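# Move only the ice pack into the standing delivery bag

## Task

Get the ice pack completely inside the delivery bag, with the bag left upright. Do not let the pack drop in from a position entirely above the bag's rim, as that may count as failure. Every other item must stay in the basket.

## Robot and tools

ROBOT. Two arms, left_arm and right_arm, each with a parallel two-finger gripper and a wrist camera. Fixed cameras are cam_high and cam_low; the wrist cameras are cam_left_wrist and cam_right_wrist. All images are 896x504.

FRAMES. The scene frame has its origin at table height, halfway between the nominal arm bases. +z is up, +x points out over the table, and left_arm sits on the +y side; this does not match left and right in the images. Actual bases: left_arm at (-0.003, +0.299, 0) m, right_arm at (+0.021, -0.233, 0) m, each turned very slightly about z. Every arm reports its hand position, orientation, velocities and targets in its own base frame. Fixed cameras and the table use the scene frame. The gripper's fingers point along its own +z and part along its y. end_effector_position is the spot between the pads, about 1 cm short of the fingertips. Reported positions and orientations may be off by a few centimetres, more at long reach.

THE 14-NUMBER ROW. Every motion argument uses one list of 14 numbers covering both arms: dx, dy, dz, rx, ry, rz, opening for left_arm, then those seven for right_arm. Each number is in [-1, 1]. The first six per arm are an offset, not a pose: they count from that arm's Hand target at the start of the action or move, along that arm's base axes, and 1.0 equals 0.6 m or 180 degrees. rx, ry, rz form a single rotation vector, applied about the Hand target's position. A translation longer than 1.0 may be scaled down. Sending the same offset twice moves the arm twice. All zeros re-requests the current Hand target. The opening is absolute: +1 fully open (0.094 m), -1 closed. An arm you don't want to change still needs its current opening repeated, because 0 means half open.

TOOLS.
execute_actions(actions, cameras): actions is a list of actions; each action is a table of up to 15 rows, one per 1/30 s step, and a short table repeats its last row to fill 15 steps. Every row is measured from the action's start pose, not the prior row. Images come back only if actions is empty or cameras names them (["all"], a list of names, or []). An unknown camera name voids the call.
move(target, speed, blend, opening_speed, grip_force, blocking, cameras): drives each gripper in a straight line toward one 14-number row, or through a list of up to 15 rows, all offsets counted from the same starting Hand targets. speed is m/s, 0.002 to 2.9, default 0.25 (rotation up to twice that in rad/s), one value or one per target. blend, in m, rounds corners of a list; 0 stops at each. opening_speed is the rate of change of opening per second on the -1..+1 scale, at least 0.2; use it to close gently. grip_force is newtons per pad, 10 to 50, one value or one per arm; it persists, and lower values close slowly. blocking=false returns after about 0.5 s while motion continues. Whole move is capped at 10 s. Paths do not avoid obstacles or the other arm.
wait(seconds 0 to 10, cameras): lets time pass holding commands; a running move keeps going.
stop(cameras): brakes a running move.
zoom_image(camera, region [x0,y0,x1,y1] pixels, max 504x504): closer look at the newest image of that camera.
read_manual(section): only licence texts.
finished_scene(scene): ends the scene irreversibly; after ending scene 1 make no further calls in that reply.

RESULTS. Each result gives per arm end_effector_position (m) and end_effector_quat_wxyz in base frame, Hand target (the last commanded pose after clipping, the base for the next offsets), Joint positions (the last entry being finger opening in m), Joint torques, Joint velocities ("within noise" when still), grip_measured (opening on the command scale, reads up to 2.5 mm wide when empty), grip_effort_nm (gripper motor effort, negative closing; not a pad force) and Tool commands. execute_actions results also list positions at some steps. A move adds a "move:" line: done means at rest within 10 mm and 2 degrees; off_target, moving, held or fault otherwise; limits=paced means the command was clipped, limits=held that steps were withheld. Neither done nor off_target tells you about contact. MOTOR HOT appears at 75 °C; at 90 °C an over-temperature fault folds that arm and disables it.

BEHAVIOUR. Orientation commands are clipped to 40 degrees from the measured orientation each step. Grippers often stop short or tilt under friction and weight, especially far out; check after each move and send the missing distance or rotation. Tiny moves may not happen or go sideways. Keep paths away from an arm's own base. A blocked arm keeps pressing until you command its target back past the gripper. A grip squeezes 50 to 64 N per pad; release by commanding well above grip_measured.

AVOID. Falling or dropped objects, releasing anything still moving, knocking the bag over, fast contact, hard pushes against fixed or heavy things, arms touching each other or one gripper closing on the other's fingers, and leaving anything off the table. Lower the ice pack into the bag rather than dropping it from above the rim. Remote disturbances may occasionally nudge loose items.

Each tool is called after "Call:" as name(argument=value, ...) on one line, values as JSON.

## Session

Call:
execute_actions(actions=[], cameras=["all"])

Scene clock: 0.00 s.
left_arm: end_effector_position=(+0.2049, +0.1213, +0.2360) grip_measured=+1.000 grip_effort_nm=n/a end_effector_quat_wxyz=(+0.638, -0.214, +0.665, +0.323) | right_arm: end_effector_position=(+0.2646, +0.0316, +0.2490) grip_measured=+1.000 grip_effort_nm=n/a end_effector_quat_wxyz=(+0.728, -0.003, +0.680, +0.084)
Joint positions: left_arm=[-0.012 0.215 0.214 0.034 -0.791 0.181 0.094] | right_arm=[0.118 0.318 0.215 0.179 -0.002 0.11 0.094]
Joint velocities: within noise
Joint torques (N m): no reading
Heat: left arm: 30 °C; right arm: 30 °C.
Hand target: left_arm +0.2045, +0.1213, +0.2394; +0.640, -0.215, +0.663, +0.322 | right_arm +0.2640, +0.0316, +0.2558; +0.734, -0.003, +0.674, +0.085
Tool commands: left_gripper/opening=+1.0 right_gripper/opening=+1.0

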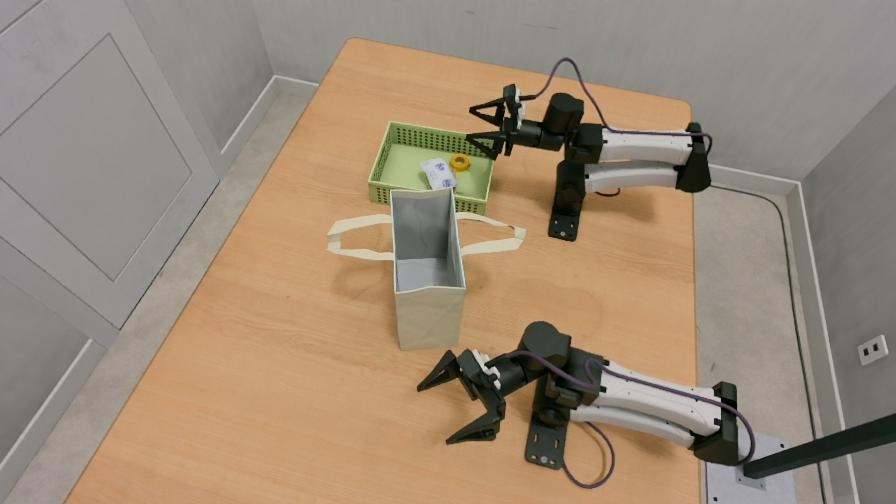

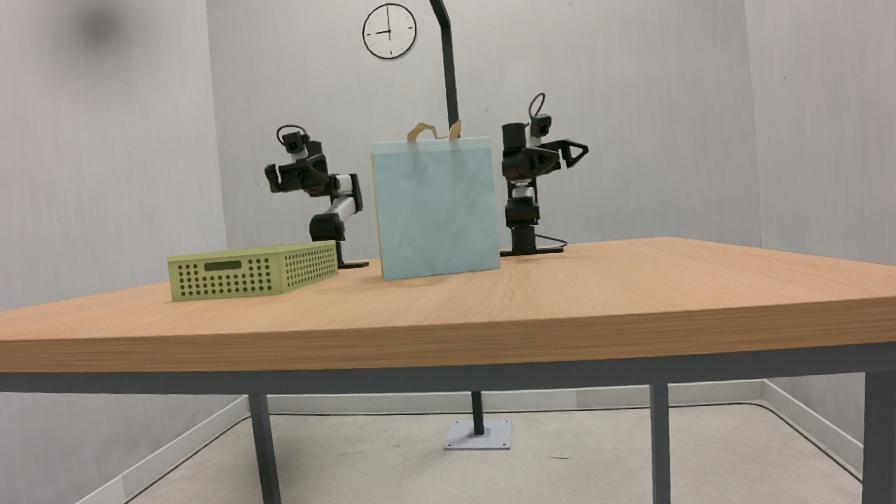

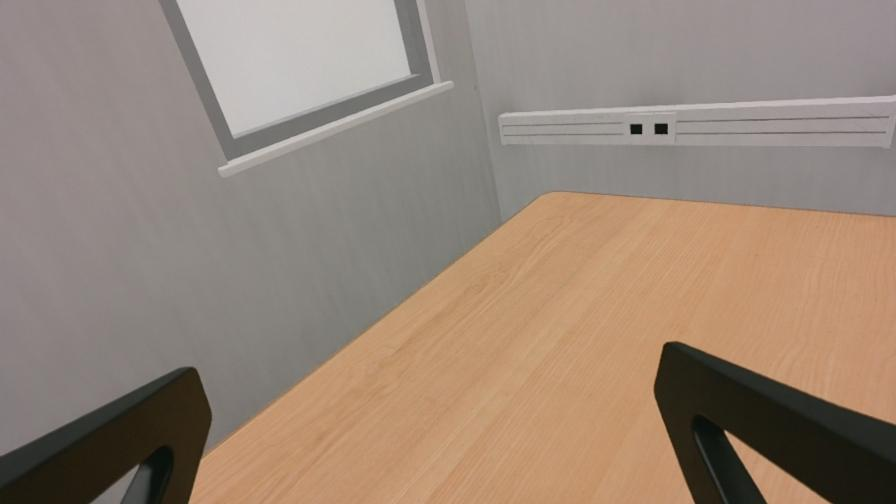

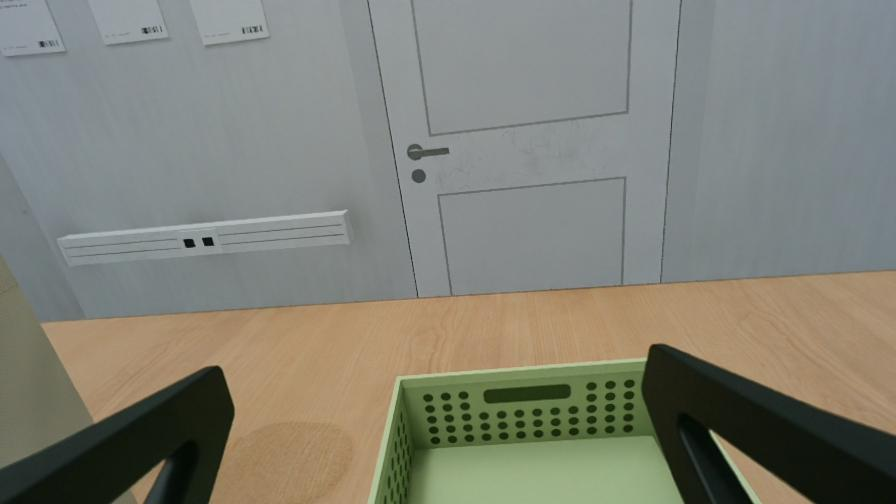

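Call:
zoom_image(camera="cam_high", region=[320, 90, 560, 360])

Call:
zoom_image(camera="cam_low", region=[150, 100, 600, 340])

Scaled by 1.867 from the camera's 896x504 image, which has a finer 1280x720 frame.

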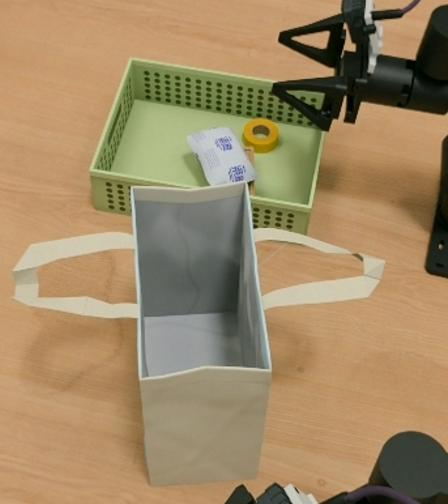

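Scaled by 1.120 from the camera's 896x504 image, which has a finer 1280x720 frame.

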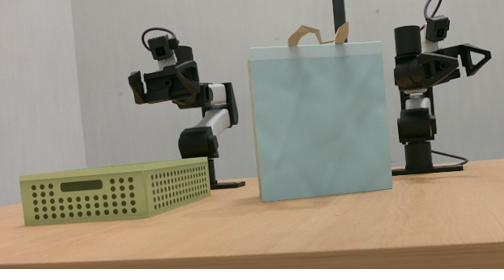

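Call:
zoom_image(camera="cam_high", region=[360, 110, 520, 220])

Call:
zoom_image(camera="cam_high", region=[310, 180, 540, 360])

Call:
zoom_image(camera="cam_high", region=[400, 50, 720, 250])

Call:
zoom_image(camera="cam_high", region=[400, 310, 780, 504])

Call:
zoom_image(camera="cam_low", region=[340, 90, 620, 300])

Call:
zoom_image(camera="cam_low", region=[150, 100, 400, 310])

Scaled by 3.150 from the camera's 896x504 image, which has a finer 1280x720 frame.

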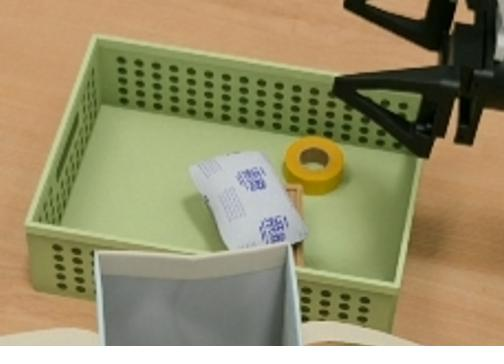

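Scaled by 2.191 from the camera's 896x504 image, which has a finer 1280x720 frame.

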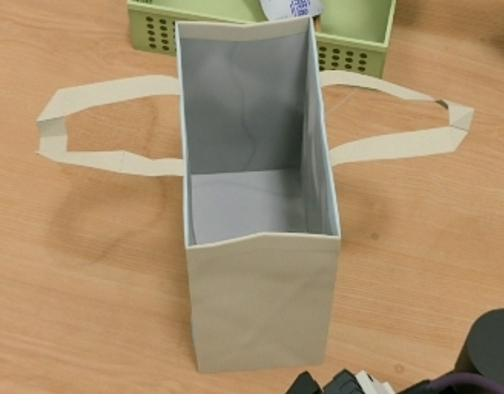

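Scaled by 1.575 from the camera's 896x504 image, which has a finer 1280x720 frame.

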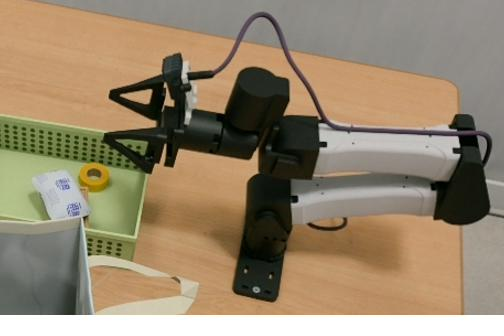

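Scaled by 1.326 from the camera's 896x504 image, which has a finer 1280x720 frame.

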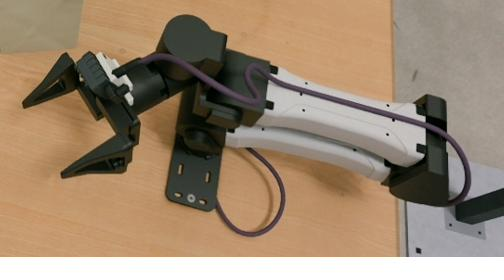

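Scaled by 1.800 from the camera's 896x504 image, which has a finer 1280x720 frame.

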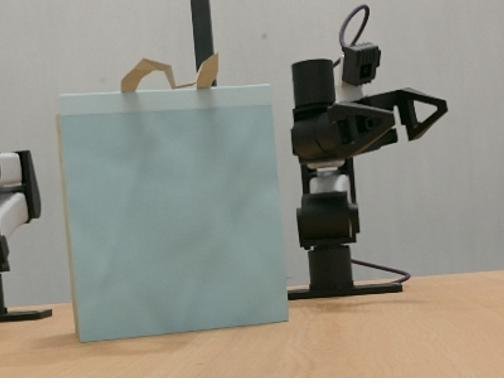

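Scaled by 2.016 from the camera's 896x504 image, which has a finer 1280x720 frame.

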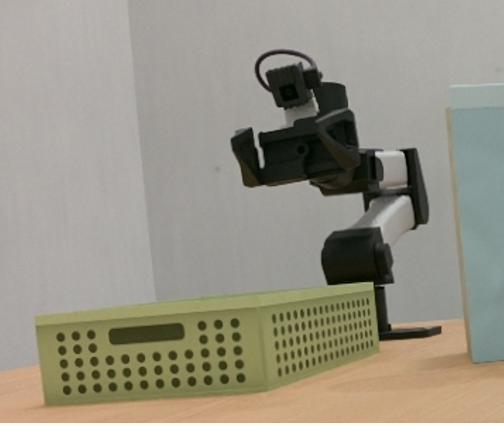

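Call:
zoom_image(camera="cam_high", region=[400, 330, 540, 470])

Call:
zoom_image(camera="cam_high", region=[450, 70, 590, 210])

Call:
zoom_image(camera="cam_high", region=[500, 380, 620, 500])

Call:
zoom_image(camera="cam_high", region=[520, 150, 620, 250])

Scaled by 3.600 from the camera's 896x504 image, which has a finer 1280x720 frame.

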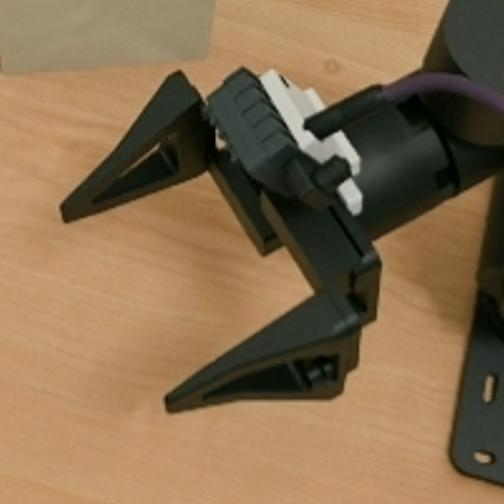

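Scaled by 3.600 from the camera's 896x504 image, which has a finer 1280x720 frame.

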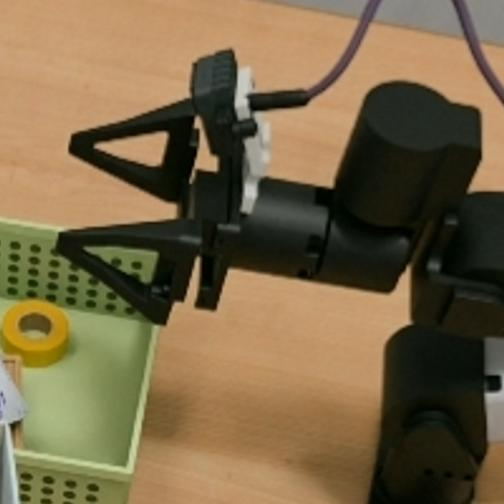

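Scaled by 4.200 from the camera's 896x504 image, which has a finer 1280x720 frame.

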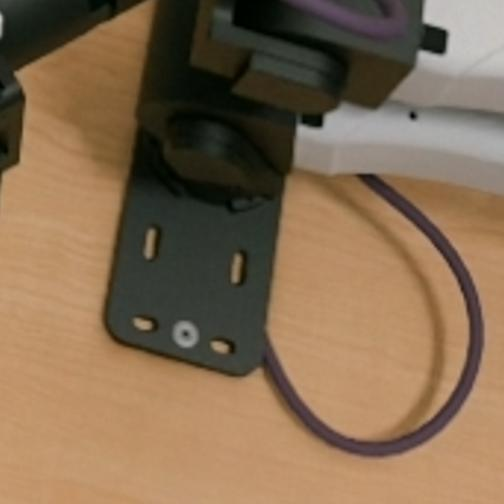

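Scaled by 5.040 from the camera's 896x504 image, which has a finer 1280x720 frame.

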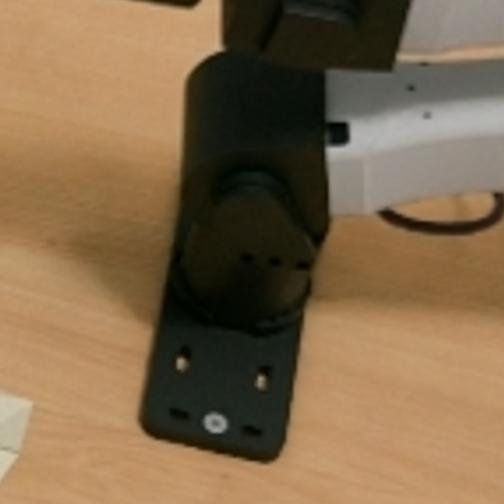

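Call:
zoom_image(camera="cam_high", region=[0, 0, 448, 252])

Call:
zoom_image(camera="cam_high", region=[448, 0, 896, 252])

Call:
zoom_image(camera="cam_high", region=[0, 252, 448, 504])

Call:
zoom_image(camera="cam_high", region=[448, 252, 896, 504])

Scaled by 1.125 from the camera's 896x504 image, which has a finer 1280x720 frame.

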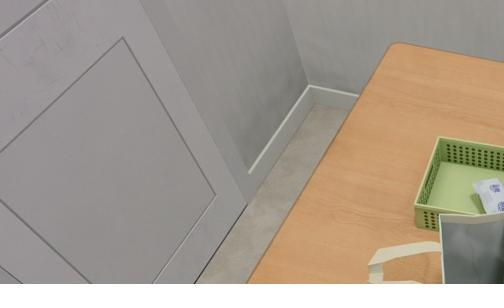

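Scaled by 1.125 from the camera's 896x504 image, which has a finer 1280x720 frame.

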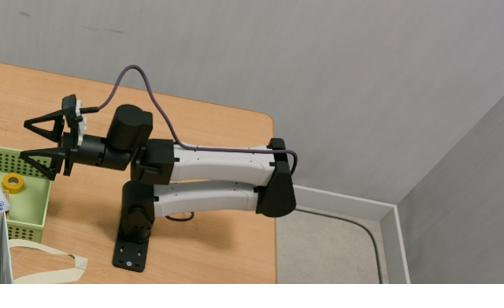

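Scaled by 1.125 from the camera's 896x504 image, which has a finer 1280x720 frame.

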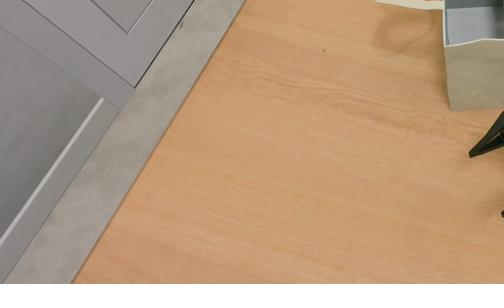

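Scaled by 1.125 from the camera's 896x504 image, which has a finer 1280x720 frame.

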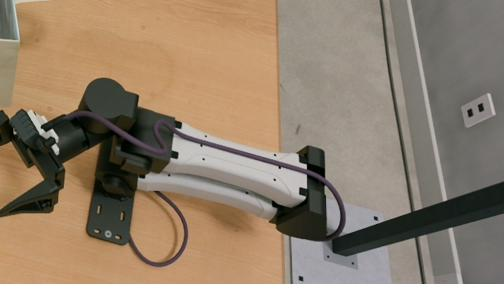

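Call:
move(target=[0,0,0,0,0,0,1, 0.06,-0.0527,-0.0097,-0.0608,0.5254,-0.0021,1], speed=0.2, cameras=["all"])

Scene clock: 16.57 s.
left_arm: end_effector_position=(+0.2049, +0.1213, +0.2360) grip_measured=+1.000 grip_effort_nm=-0.01 end_effector_quat_wxyz=(+0.638, -0.214, +0.665, +0.323) | right_arm: end_effector_position=(+0.2975, +0.0040, +0.2457) grip_measured=+1.000 grip_effort_nm=0.03 end_effector_quat_wxyz=(+0.108, +0.003, +0.994, +0.009)
Joint positions: left_arm=[-0.012 0.215 0.214 0.034 -0.791 0.181 0.094] | right_arm=[0.004 1.56 1.773 -1.566 -0.015 0.013 0.094]
Joint torques (N m): left_arm=[0.09 1.81 8.23 1.95 0.12 -0.01] | right_arm=[-0.75 -3.86 9.44 0.69 0.19 -0.22]
Heat: left arm: 34 °C; right arm: 32 °C.
Hand target: left_arm +0.2045, +0.1213, +0.2394; +0.640, -0.215, +0.663, +0.322 | right_arm +0.3000, +0.0000, +0.2499; +0.000, -0.001, +1.000, +0.000
Off the commanded pose: left_arm 0.003 m, 0 deg | right_arm 0.006 m, 12 deg.
joint sent to its limit (right arm) — joint 4 (wrist pitch), lower limit. The joint targets are off in orientation, not in position.
move: off_target (right_arm)

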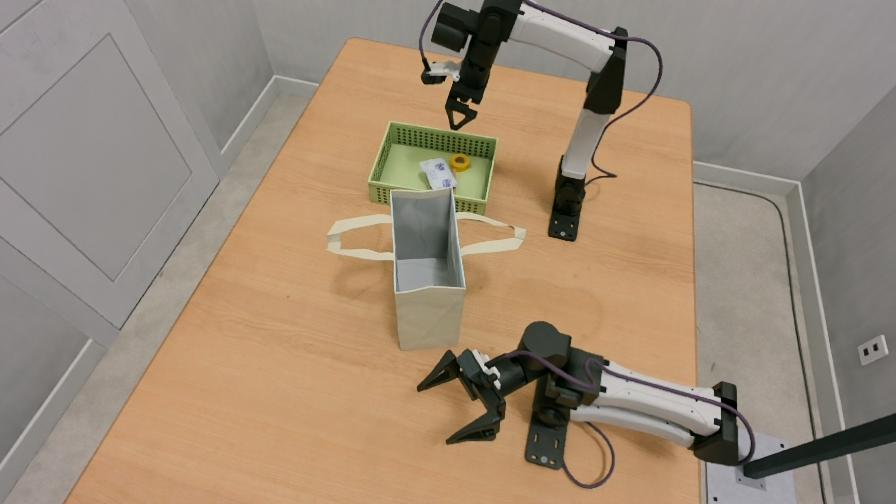

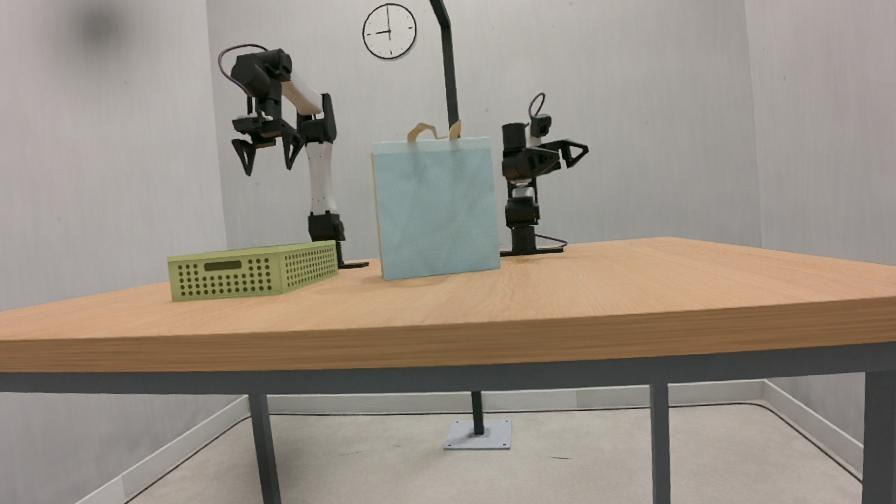

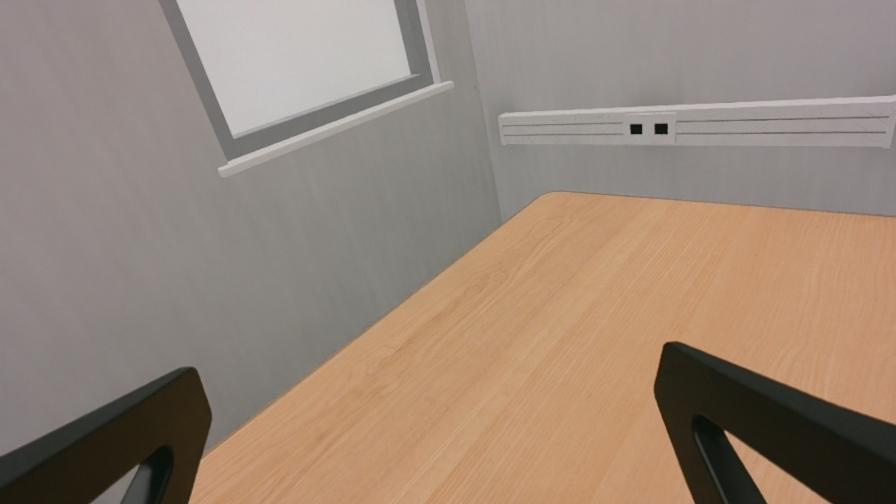

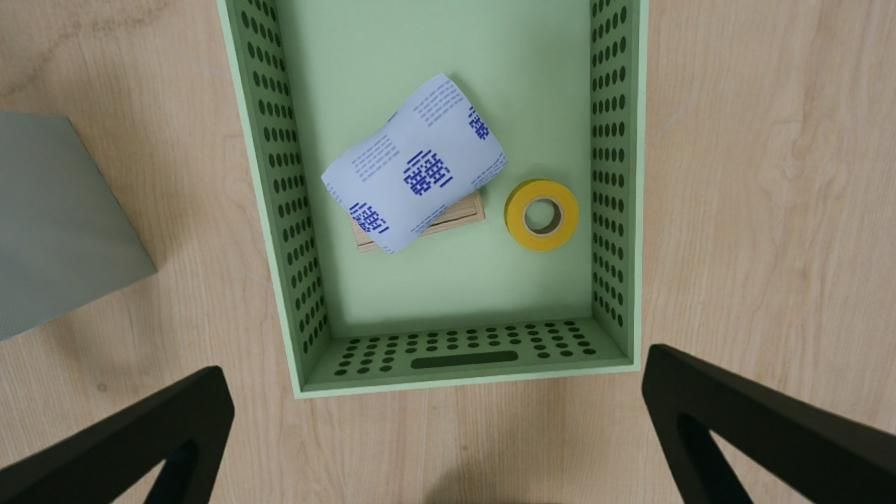

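Call:
zoom_image(camera="cam_right_wrist", region=[290, 50, 590, 280])

Call:
zoom_image(camera="cam_right_wrist", region=[310, 60, 520, 270])

Call:
zoom_image(camera="cam_high", region=[400, 110, 500, 220])

Scaled by 1.680 from the camera's 896x504 image, which has a finer 1280x720 frame.

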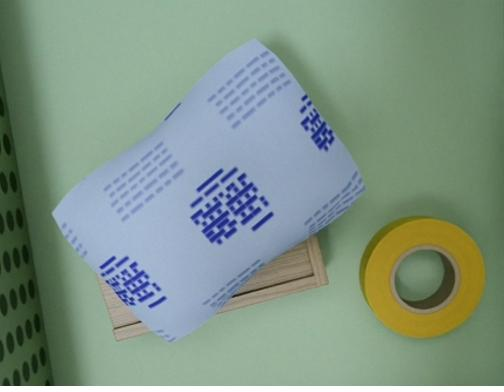

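Scaled by 2.400 from the camera's 896x504 image, which has a finer 1280x720 frame.

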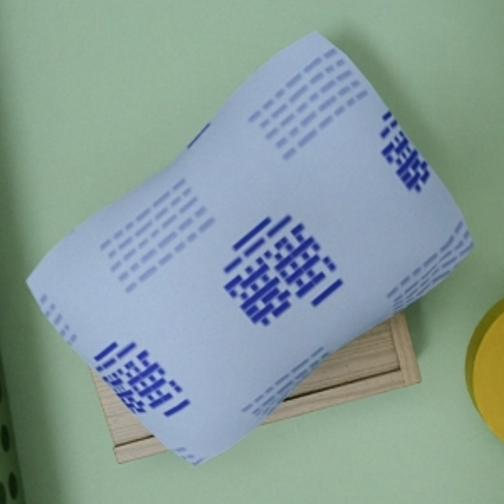

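Scaled by 4.582 from the camera's 896x504 image, which has a finer 1280x720 frame.

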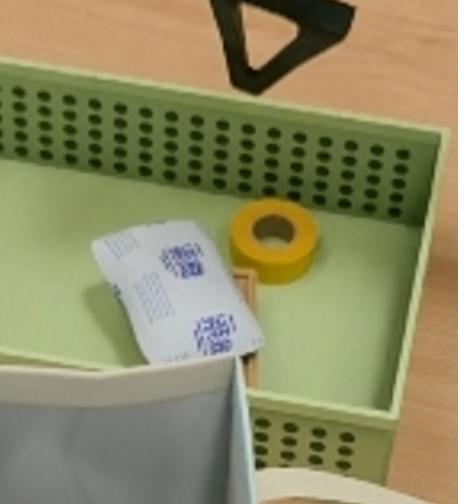

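Call:
move(target=[0,0,0,0,0,0,1, 0.0517,0.0383,-0.2167,0,0,-0.2889,1], speed=0.2, cameras=["all"])

Scene clock: 22.33 s.
left_arm: end_effector_position=(+0.2049, +0.1213, +0.2360) grip_measured=+1.000 grip_effort_nm=0.00 end_effector_quat_wxyz=(+0.638, -0.214, +0.665, +0.323) | right_arm: end_effector_position=(+0.3290, +0.0188, +0.1276) grip_measured=+1.000 grip_effort_nm=0.03 end_effector_quat_wxyz=(+0.006, +0.435, +0.901, -0.003)
Joint positions: left_arm=[-0.012 0.215 0.214 0.034 -0.791 0.181 0.094] | right_arm=[0.063 1.783 1.558 -1.339 0.011 0.962 0.094]
Joint torques (N m): left_arm=[0.08 1.8 8.23 1.95 0.12 -0.01] | right_arm=[0.49 -5.72 5.79 0.56 0.06 0.09]
Heat: left arm: 35 °C; right arm: 32 °C.
Hand target: left_arm +0.2045, +0.1213, +0.2394; +0.640, -0.215, +0.663, +0.322 | right_arm +0.3310, +0.0229, +0.1198; +0.000, +0.438, +0.899, +0.000
Off the commanded pose: left_arm 0.003 m, 0 deg | right_arm 0.009 m, 1 deg.
move: done

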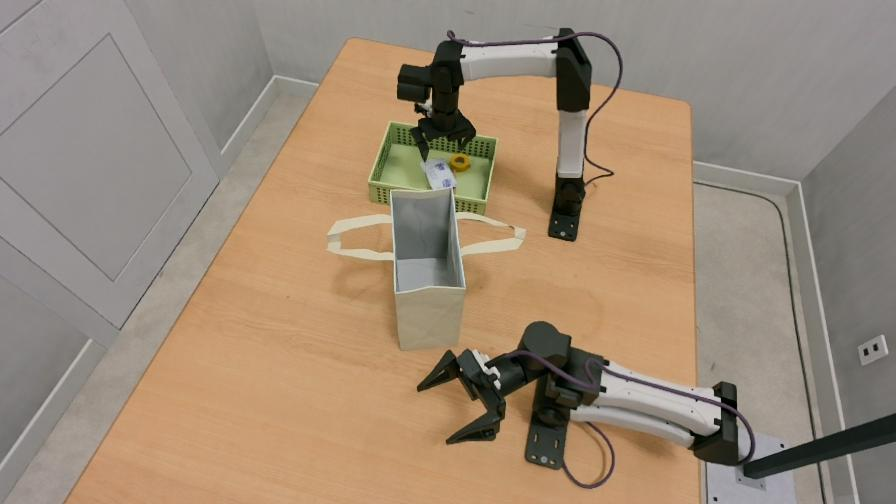

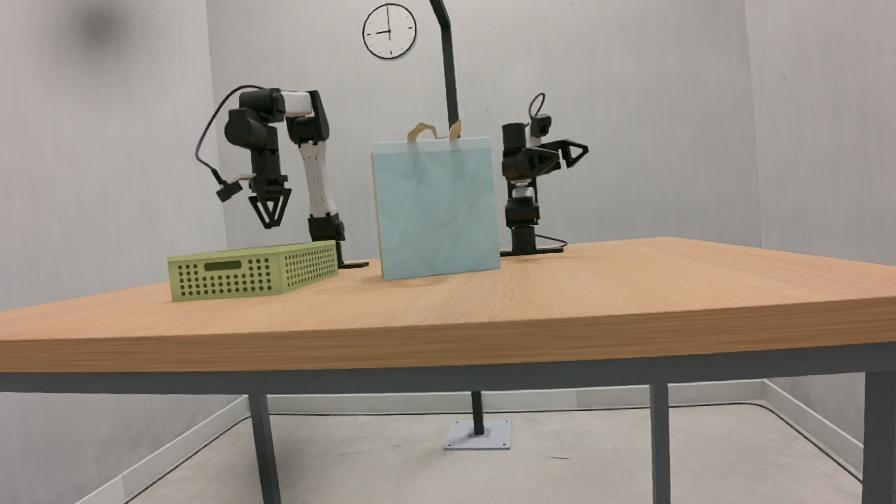

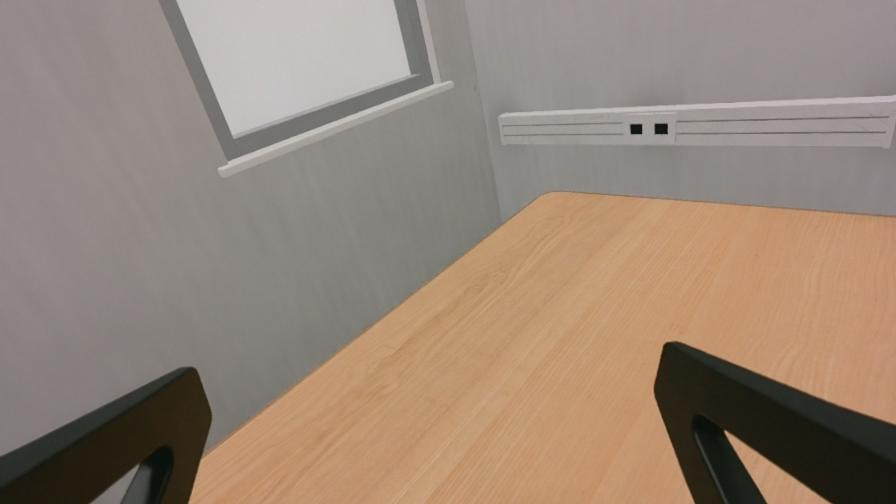

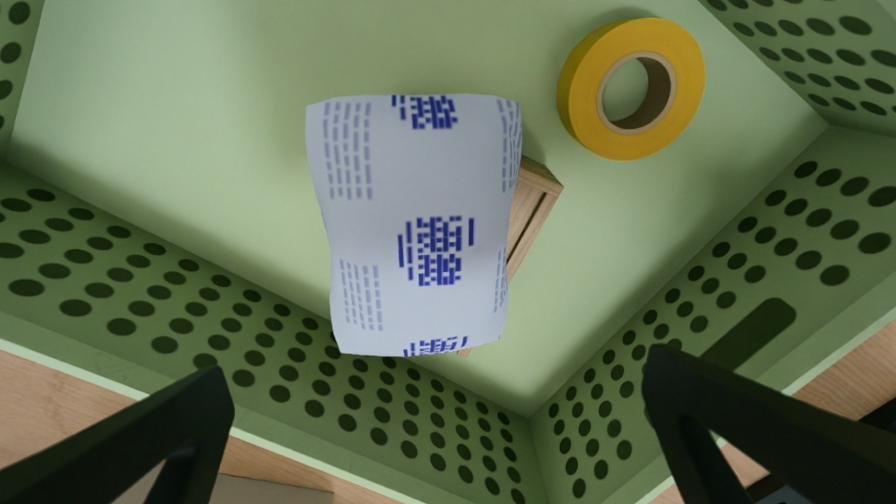

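Call:
zoom_image(camera="cam_right_wrist", region=[270, 60, 620, 400])

Call:
zoom_image(camera="cam_right_wrist", region=[430, 100, 610, 280])

Call:
zoom_image(camera="cam_right_wrist", region=[280, 80, 460, 260])

Call:
zoom_image(camera="cam_right_wrist", region=[310, 230, 540, 400])

Scaled by 1.440 from the camera's 896x504 image, which has a finer 1280x720 frame.

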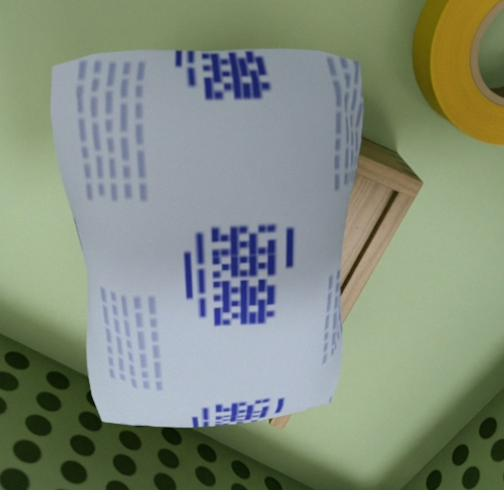

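Scaled by 2.800 from the camera's 896x504 image, which has a finer 1280x720 frame.

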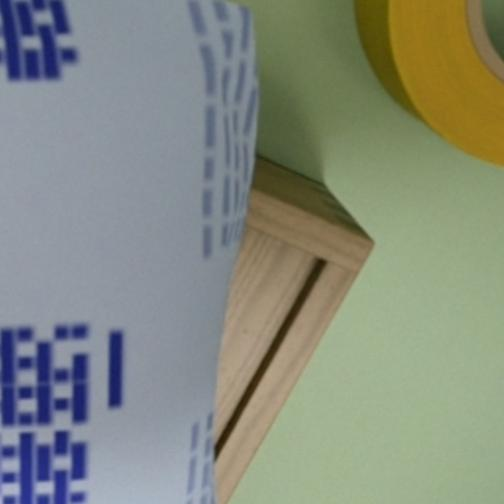

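Scaled by 2.800 from the camera's 896x504 image, which has a finer 1280x720 frame.

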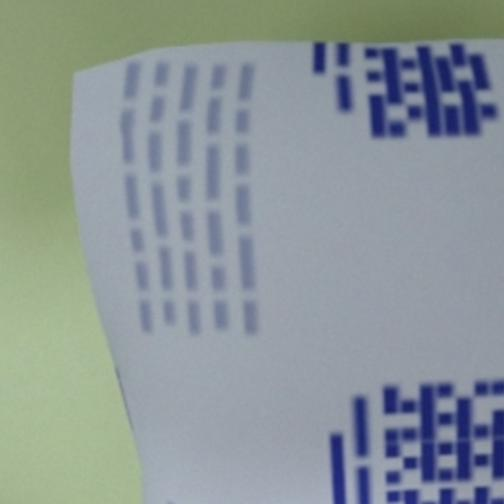

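Scaled by 2.191 from the camera's 896x504 image, which has a finer 1280x720 frame.

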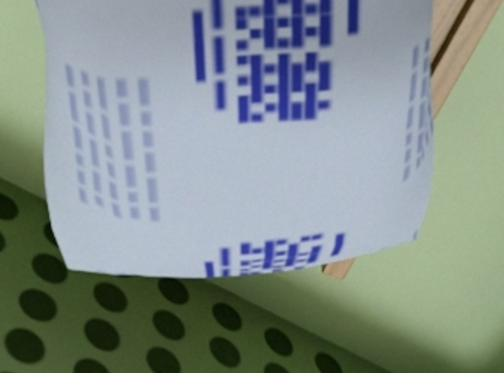

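Call:
zoom_image(camera="cam_low", region=[160, 150, 360, 310])

Call:
zoom_image(camera="cam_high", region=[370, 60, 510, 220])

Scaled by 2.520 from the camera's 896x504 image, which has a finer 1280x720 frame.

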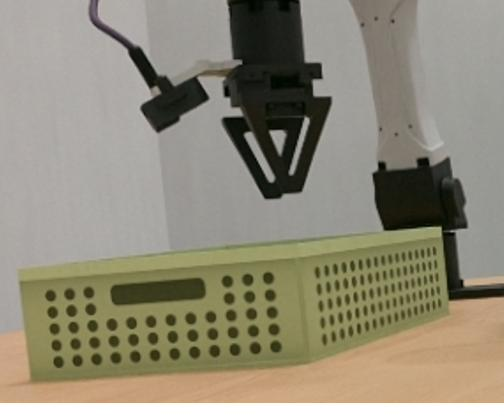

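Scaled by 3.150 from the camera's 896x504 image, which has a finer 1280x720 frame.

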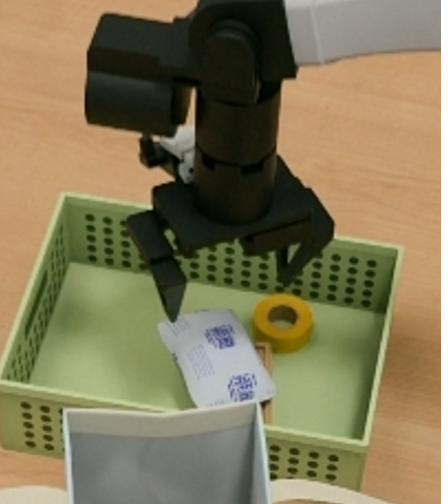

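Call:
move(target=[0,0,0,0,0,0,1, 0.007,0.014,-0.055,0,0,0,1], speed=0.15, cameras=["cam_high", "cam_low", "cam_right_wrist"])

Scene clock: 33.03 s.
left_arm: end_effector_position=(+0.2049, +0.1213, +0.2360) grip_measured=+1.000 grip_effort_nm=0.00 end_effector_quat_wxyz=(+0.638, -0.214, +0.665, +0.323) | right_arm: end_effector_position=(+0.3338, +0.0278, +0.0946) grip_measured=+1.000 grip_effort_nm=0.03 end_effector_quat_wxyz=(+0.005, +0.435, +0.901, -0.002)
Joint positions: left_arm=[-0.012 0.215 0.214 0.034 -0.791 0.181 0.094] | right_arm=[0.088 1.81 1.461 -1.215 0.01 0.987 0.094]
Joint torques (N m): left_arm=[0.08 1.81 8.21 1.95 0.12 -0.01] | right_arm=[0.4 -5.9 5.83 0.54 0.07 0.08]
Heat: left arm: 36 °C; right arm: 32 °C.
Hand target: left_arm +0.2045, +0.1213, +0.2394; +0.640, -0.215, +0.663, +0.322 | right_arm +0.3352, +0.0312, +0.0868; +0.000, +0.438, +0.899, +0.000
Off the commanded pose: left_arm 0.003 m, 0 deg | right_arm 0.009 m, 1 deg.
move: done
Images, in order (width x height): cam_high 896x504, cam_low 896x504, cam_right_wrist 896x504.

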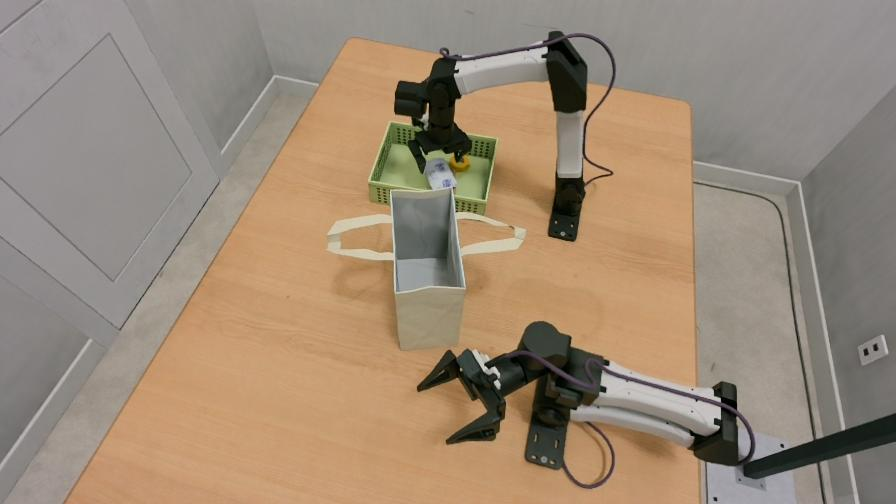

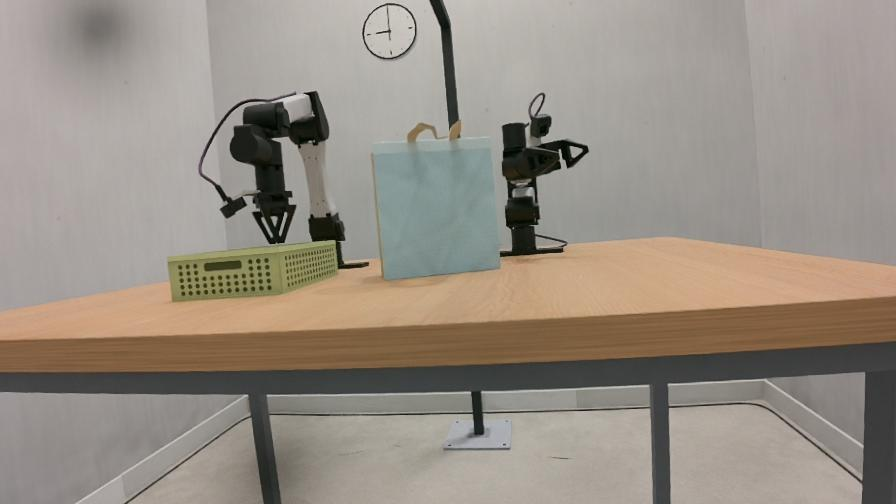

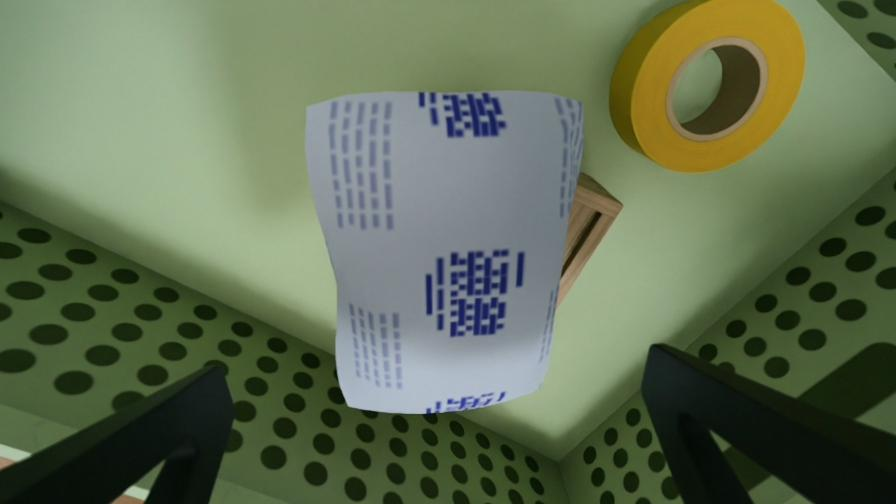

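Call:
move(target=[0,0,0,0,0,0,1, 0,0,-0.06,0,0,0,1], speed=0.1, cameras=["cam_high", "cam_low", "cam_right_wrist"])

Scene clock: 34.77 s.
left_arm: end_effector_position=(+0.2049, +0.1213, +0.2360) grip_measured=+1.000 grip_effort_nm=0.00 end_effector_quat_wxyz=(+0.638, -0.214, +0.665, +0.323) | right_arm: end_effector_position=(+0.3346, +0.0279, +0.0586) grip_measured=+1.000 grip_effort_nm=0.03 end_effector_quat_wxyz=(+0.005, +0.435, +0.901, -0.002)
Joint positions: left_arm=[-0.012 0.215 0.214 0.034 -0.791 0.181 0.094] | right_arm=[0.088 1.837 1.35 -1.077 0.01 0.987 0.094]
Joint torques (N m): left_arm=[0.08 1.81 8.24 1.95 0.12 -0.01] | right_arm=[0.34 -6.01 5.76 0.54 0.08 0.07]
Heat: left arm: 36 °C; right arm: 32 °C.
Hand target: left_arm +0.2045, +0.1213, +0.2394; +0.640, -0.215, +0.663, +0.322 | right_arm +0.3352, +0.0312, +0.0508; +0.000, +0.438, +0.899, +0.000
Off the commanded pose: left_arm 0.003 m, 0 deg | right_arm 0.008 m, 1 deg.
move: done
Images, in order (width x height): cam_high 896x504, cam_low 896x504, cam_right_wrist 896x504.

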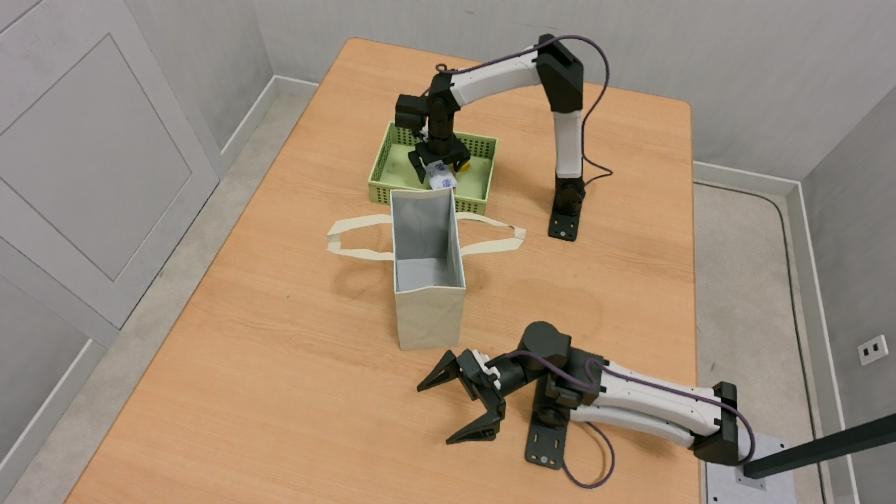

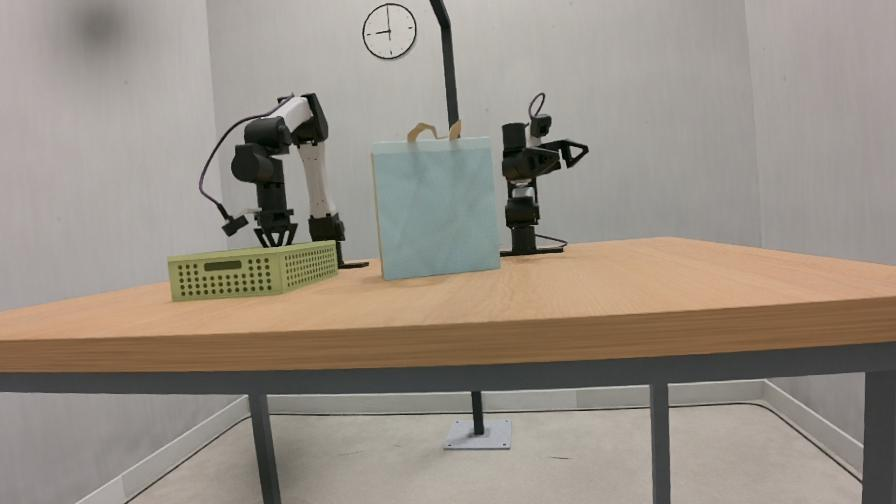

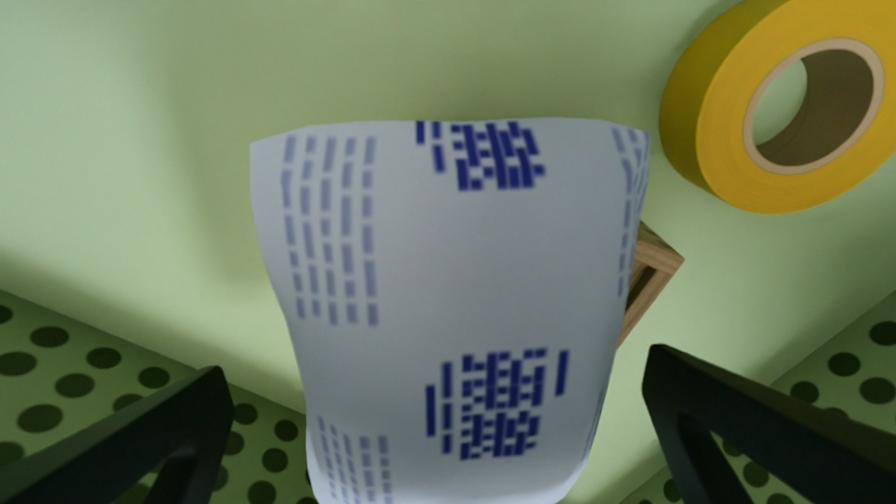

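Call:
move(target=[0,0,0,0,0,0,1, -0.004,-0.003,-0.0125,0,0,0,1], speed=0.08, cameras=["cam_high", "cam_right_wrist"])

Scene clock: 36.10 s.
left_arm: end_effector_position=(+0.2049, +0.1213, +0.2360) grip_measured=+1.000 grip_effort_nm=0.00 end_effector_quat_wxyz=(+0.638, -0.214, +0.665, +0.323) | right_arm: end_effector_position=(+0.3329, +0.0277, +0.0512) grip_measured=+1.000 grip_effort_nm=0.03 end_effector_quat_wxyz=(+0.006, +0.435, +0.901, -0.002)
Joint positions: left_arm=[-0.012 0.215 0.214 0.034 -0.791 0.181 0.094] | right_arm=[0.088 1.837 1.32 -1.046 0.01 0.987 0.094]
Joint torques (N m): left_arm=[0.09 1.8 8.24 1.95 0.12 -0.01] | right_arm=[-0.09 -6.04 5.55 0.55 0.08 0.02]
Heat: left arm: 36 °C; right arm: 32 °C.
Hand target: left_arm +0.2045, +0.1213, +0.2394; +0.640, -0.215, +0.663, +0.322 | right_arm +0.3328, +0.0294, +0.0434; +0.000, +0.438, +0.899, +0.000
Off the commanded pose: left_arm 0.003 m, 0 deg | right_arm 0.008 m, 1 deg.
move: done
Images, in order (width x height): cam_high 896x504, cam_right_wrist 896x504.

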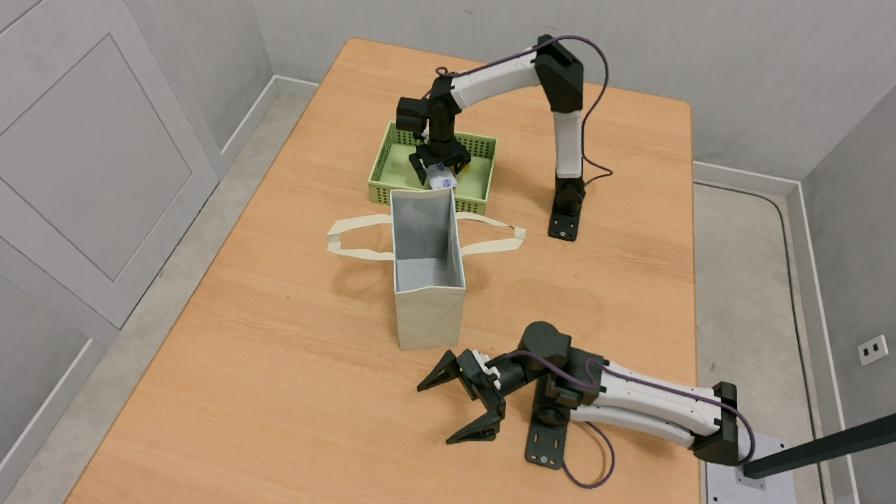

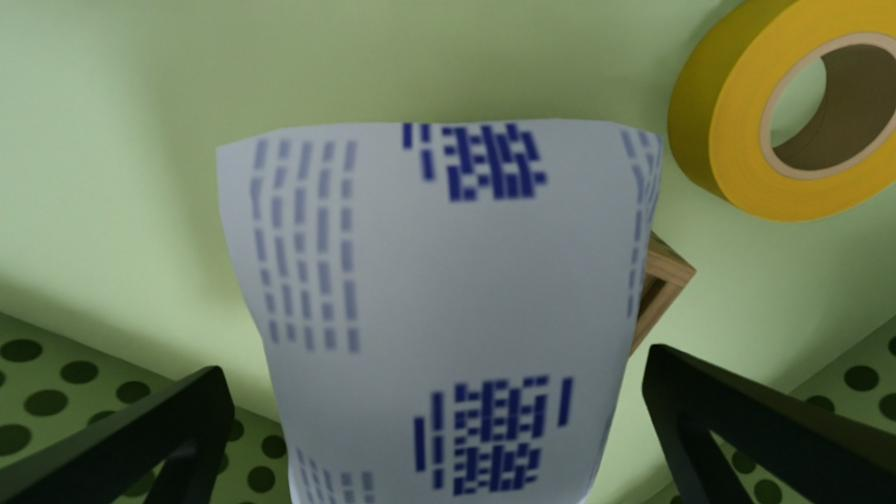

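Call:
move(target=[0,0,0,0,0,0,1, -0.003,-0.010,0,0,0,0,1], speed=0.05, cameras=["cam_right_wrist"])

Scene clock: 37.00 s.
left_arm: end_effector_position=(+0.2049, +0.1213, +0.2360) grip_measured=+1.000 grip_effort_nm=0.00 end_effector_quat_wxyz=(+0.638, -0.214, +0.665, +0.323) | right_arm: end_effector_position=(+0.3307, +0.0236, +0.0487) grip_measured=+1.000 grip_effort_nm=0.03 end_effector_quat_wxyz=(+0.003, +0.440, +0.898, -0.004)
Joint positions: left_arm=[-0.012 0.215 0.214 0.034 -0.791 0.181 0.094] | right_arm=[0.076 1.837 1.309 -1.043 0.01 0.987 0.094]
Joint torques (N m): left_arm=[0.08 1.8 8.23 1.95 0.12 -0.01] | right_arm=[-0.62 -6.6 5.48 0.53 0.07 -0.19]
Heat: left arm: 36 °C; right arm: 32 °C.
Hand target: left_arm +0.2045, +0.1213, +0.2394; +0.640, -0.215, +0.663, +0.322 | right_arm +0.3310, +0.0235, +0.0434; +0.000, +0.438, +0.899, +0.000
Off the commanded pose: left_arm 0.003 m, 0 deg | right_arm 0.005 m, 1 deg.
move: done
Images, in order (width x height): cam_right_wrist 896x504.

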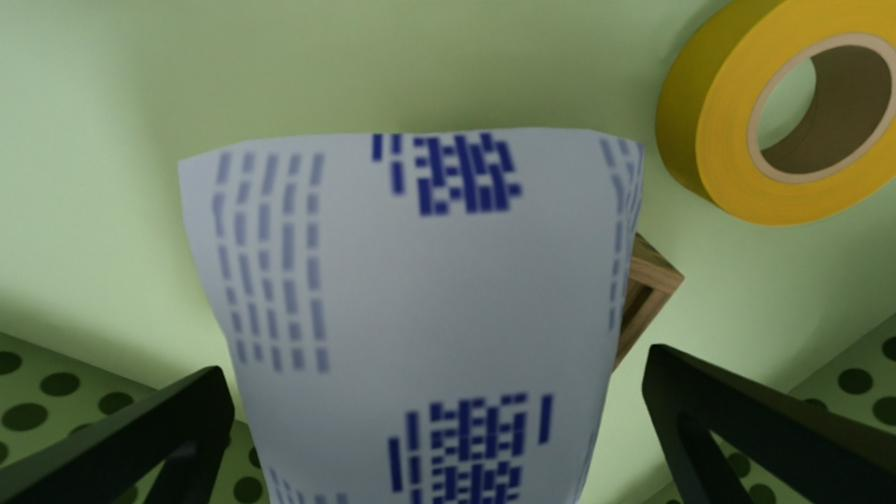

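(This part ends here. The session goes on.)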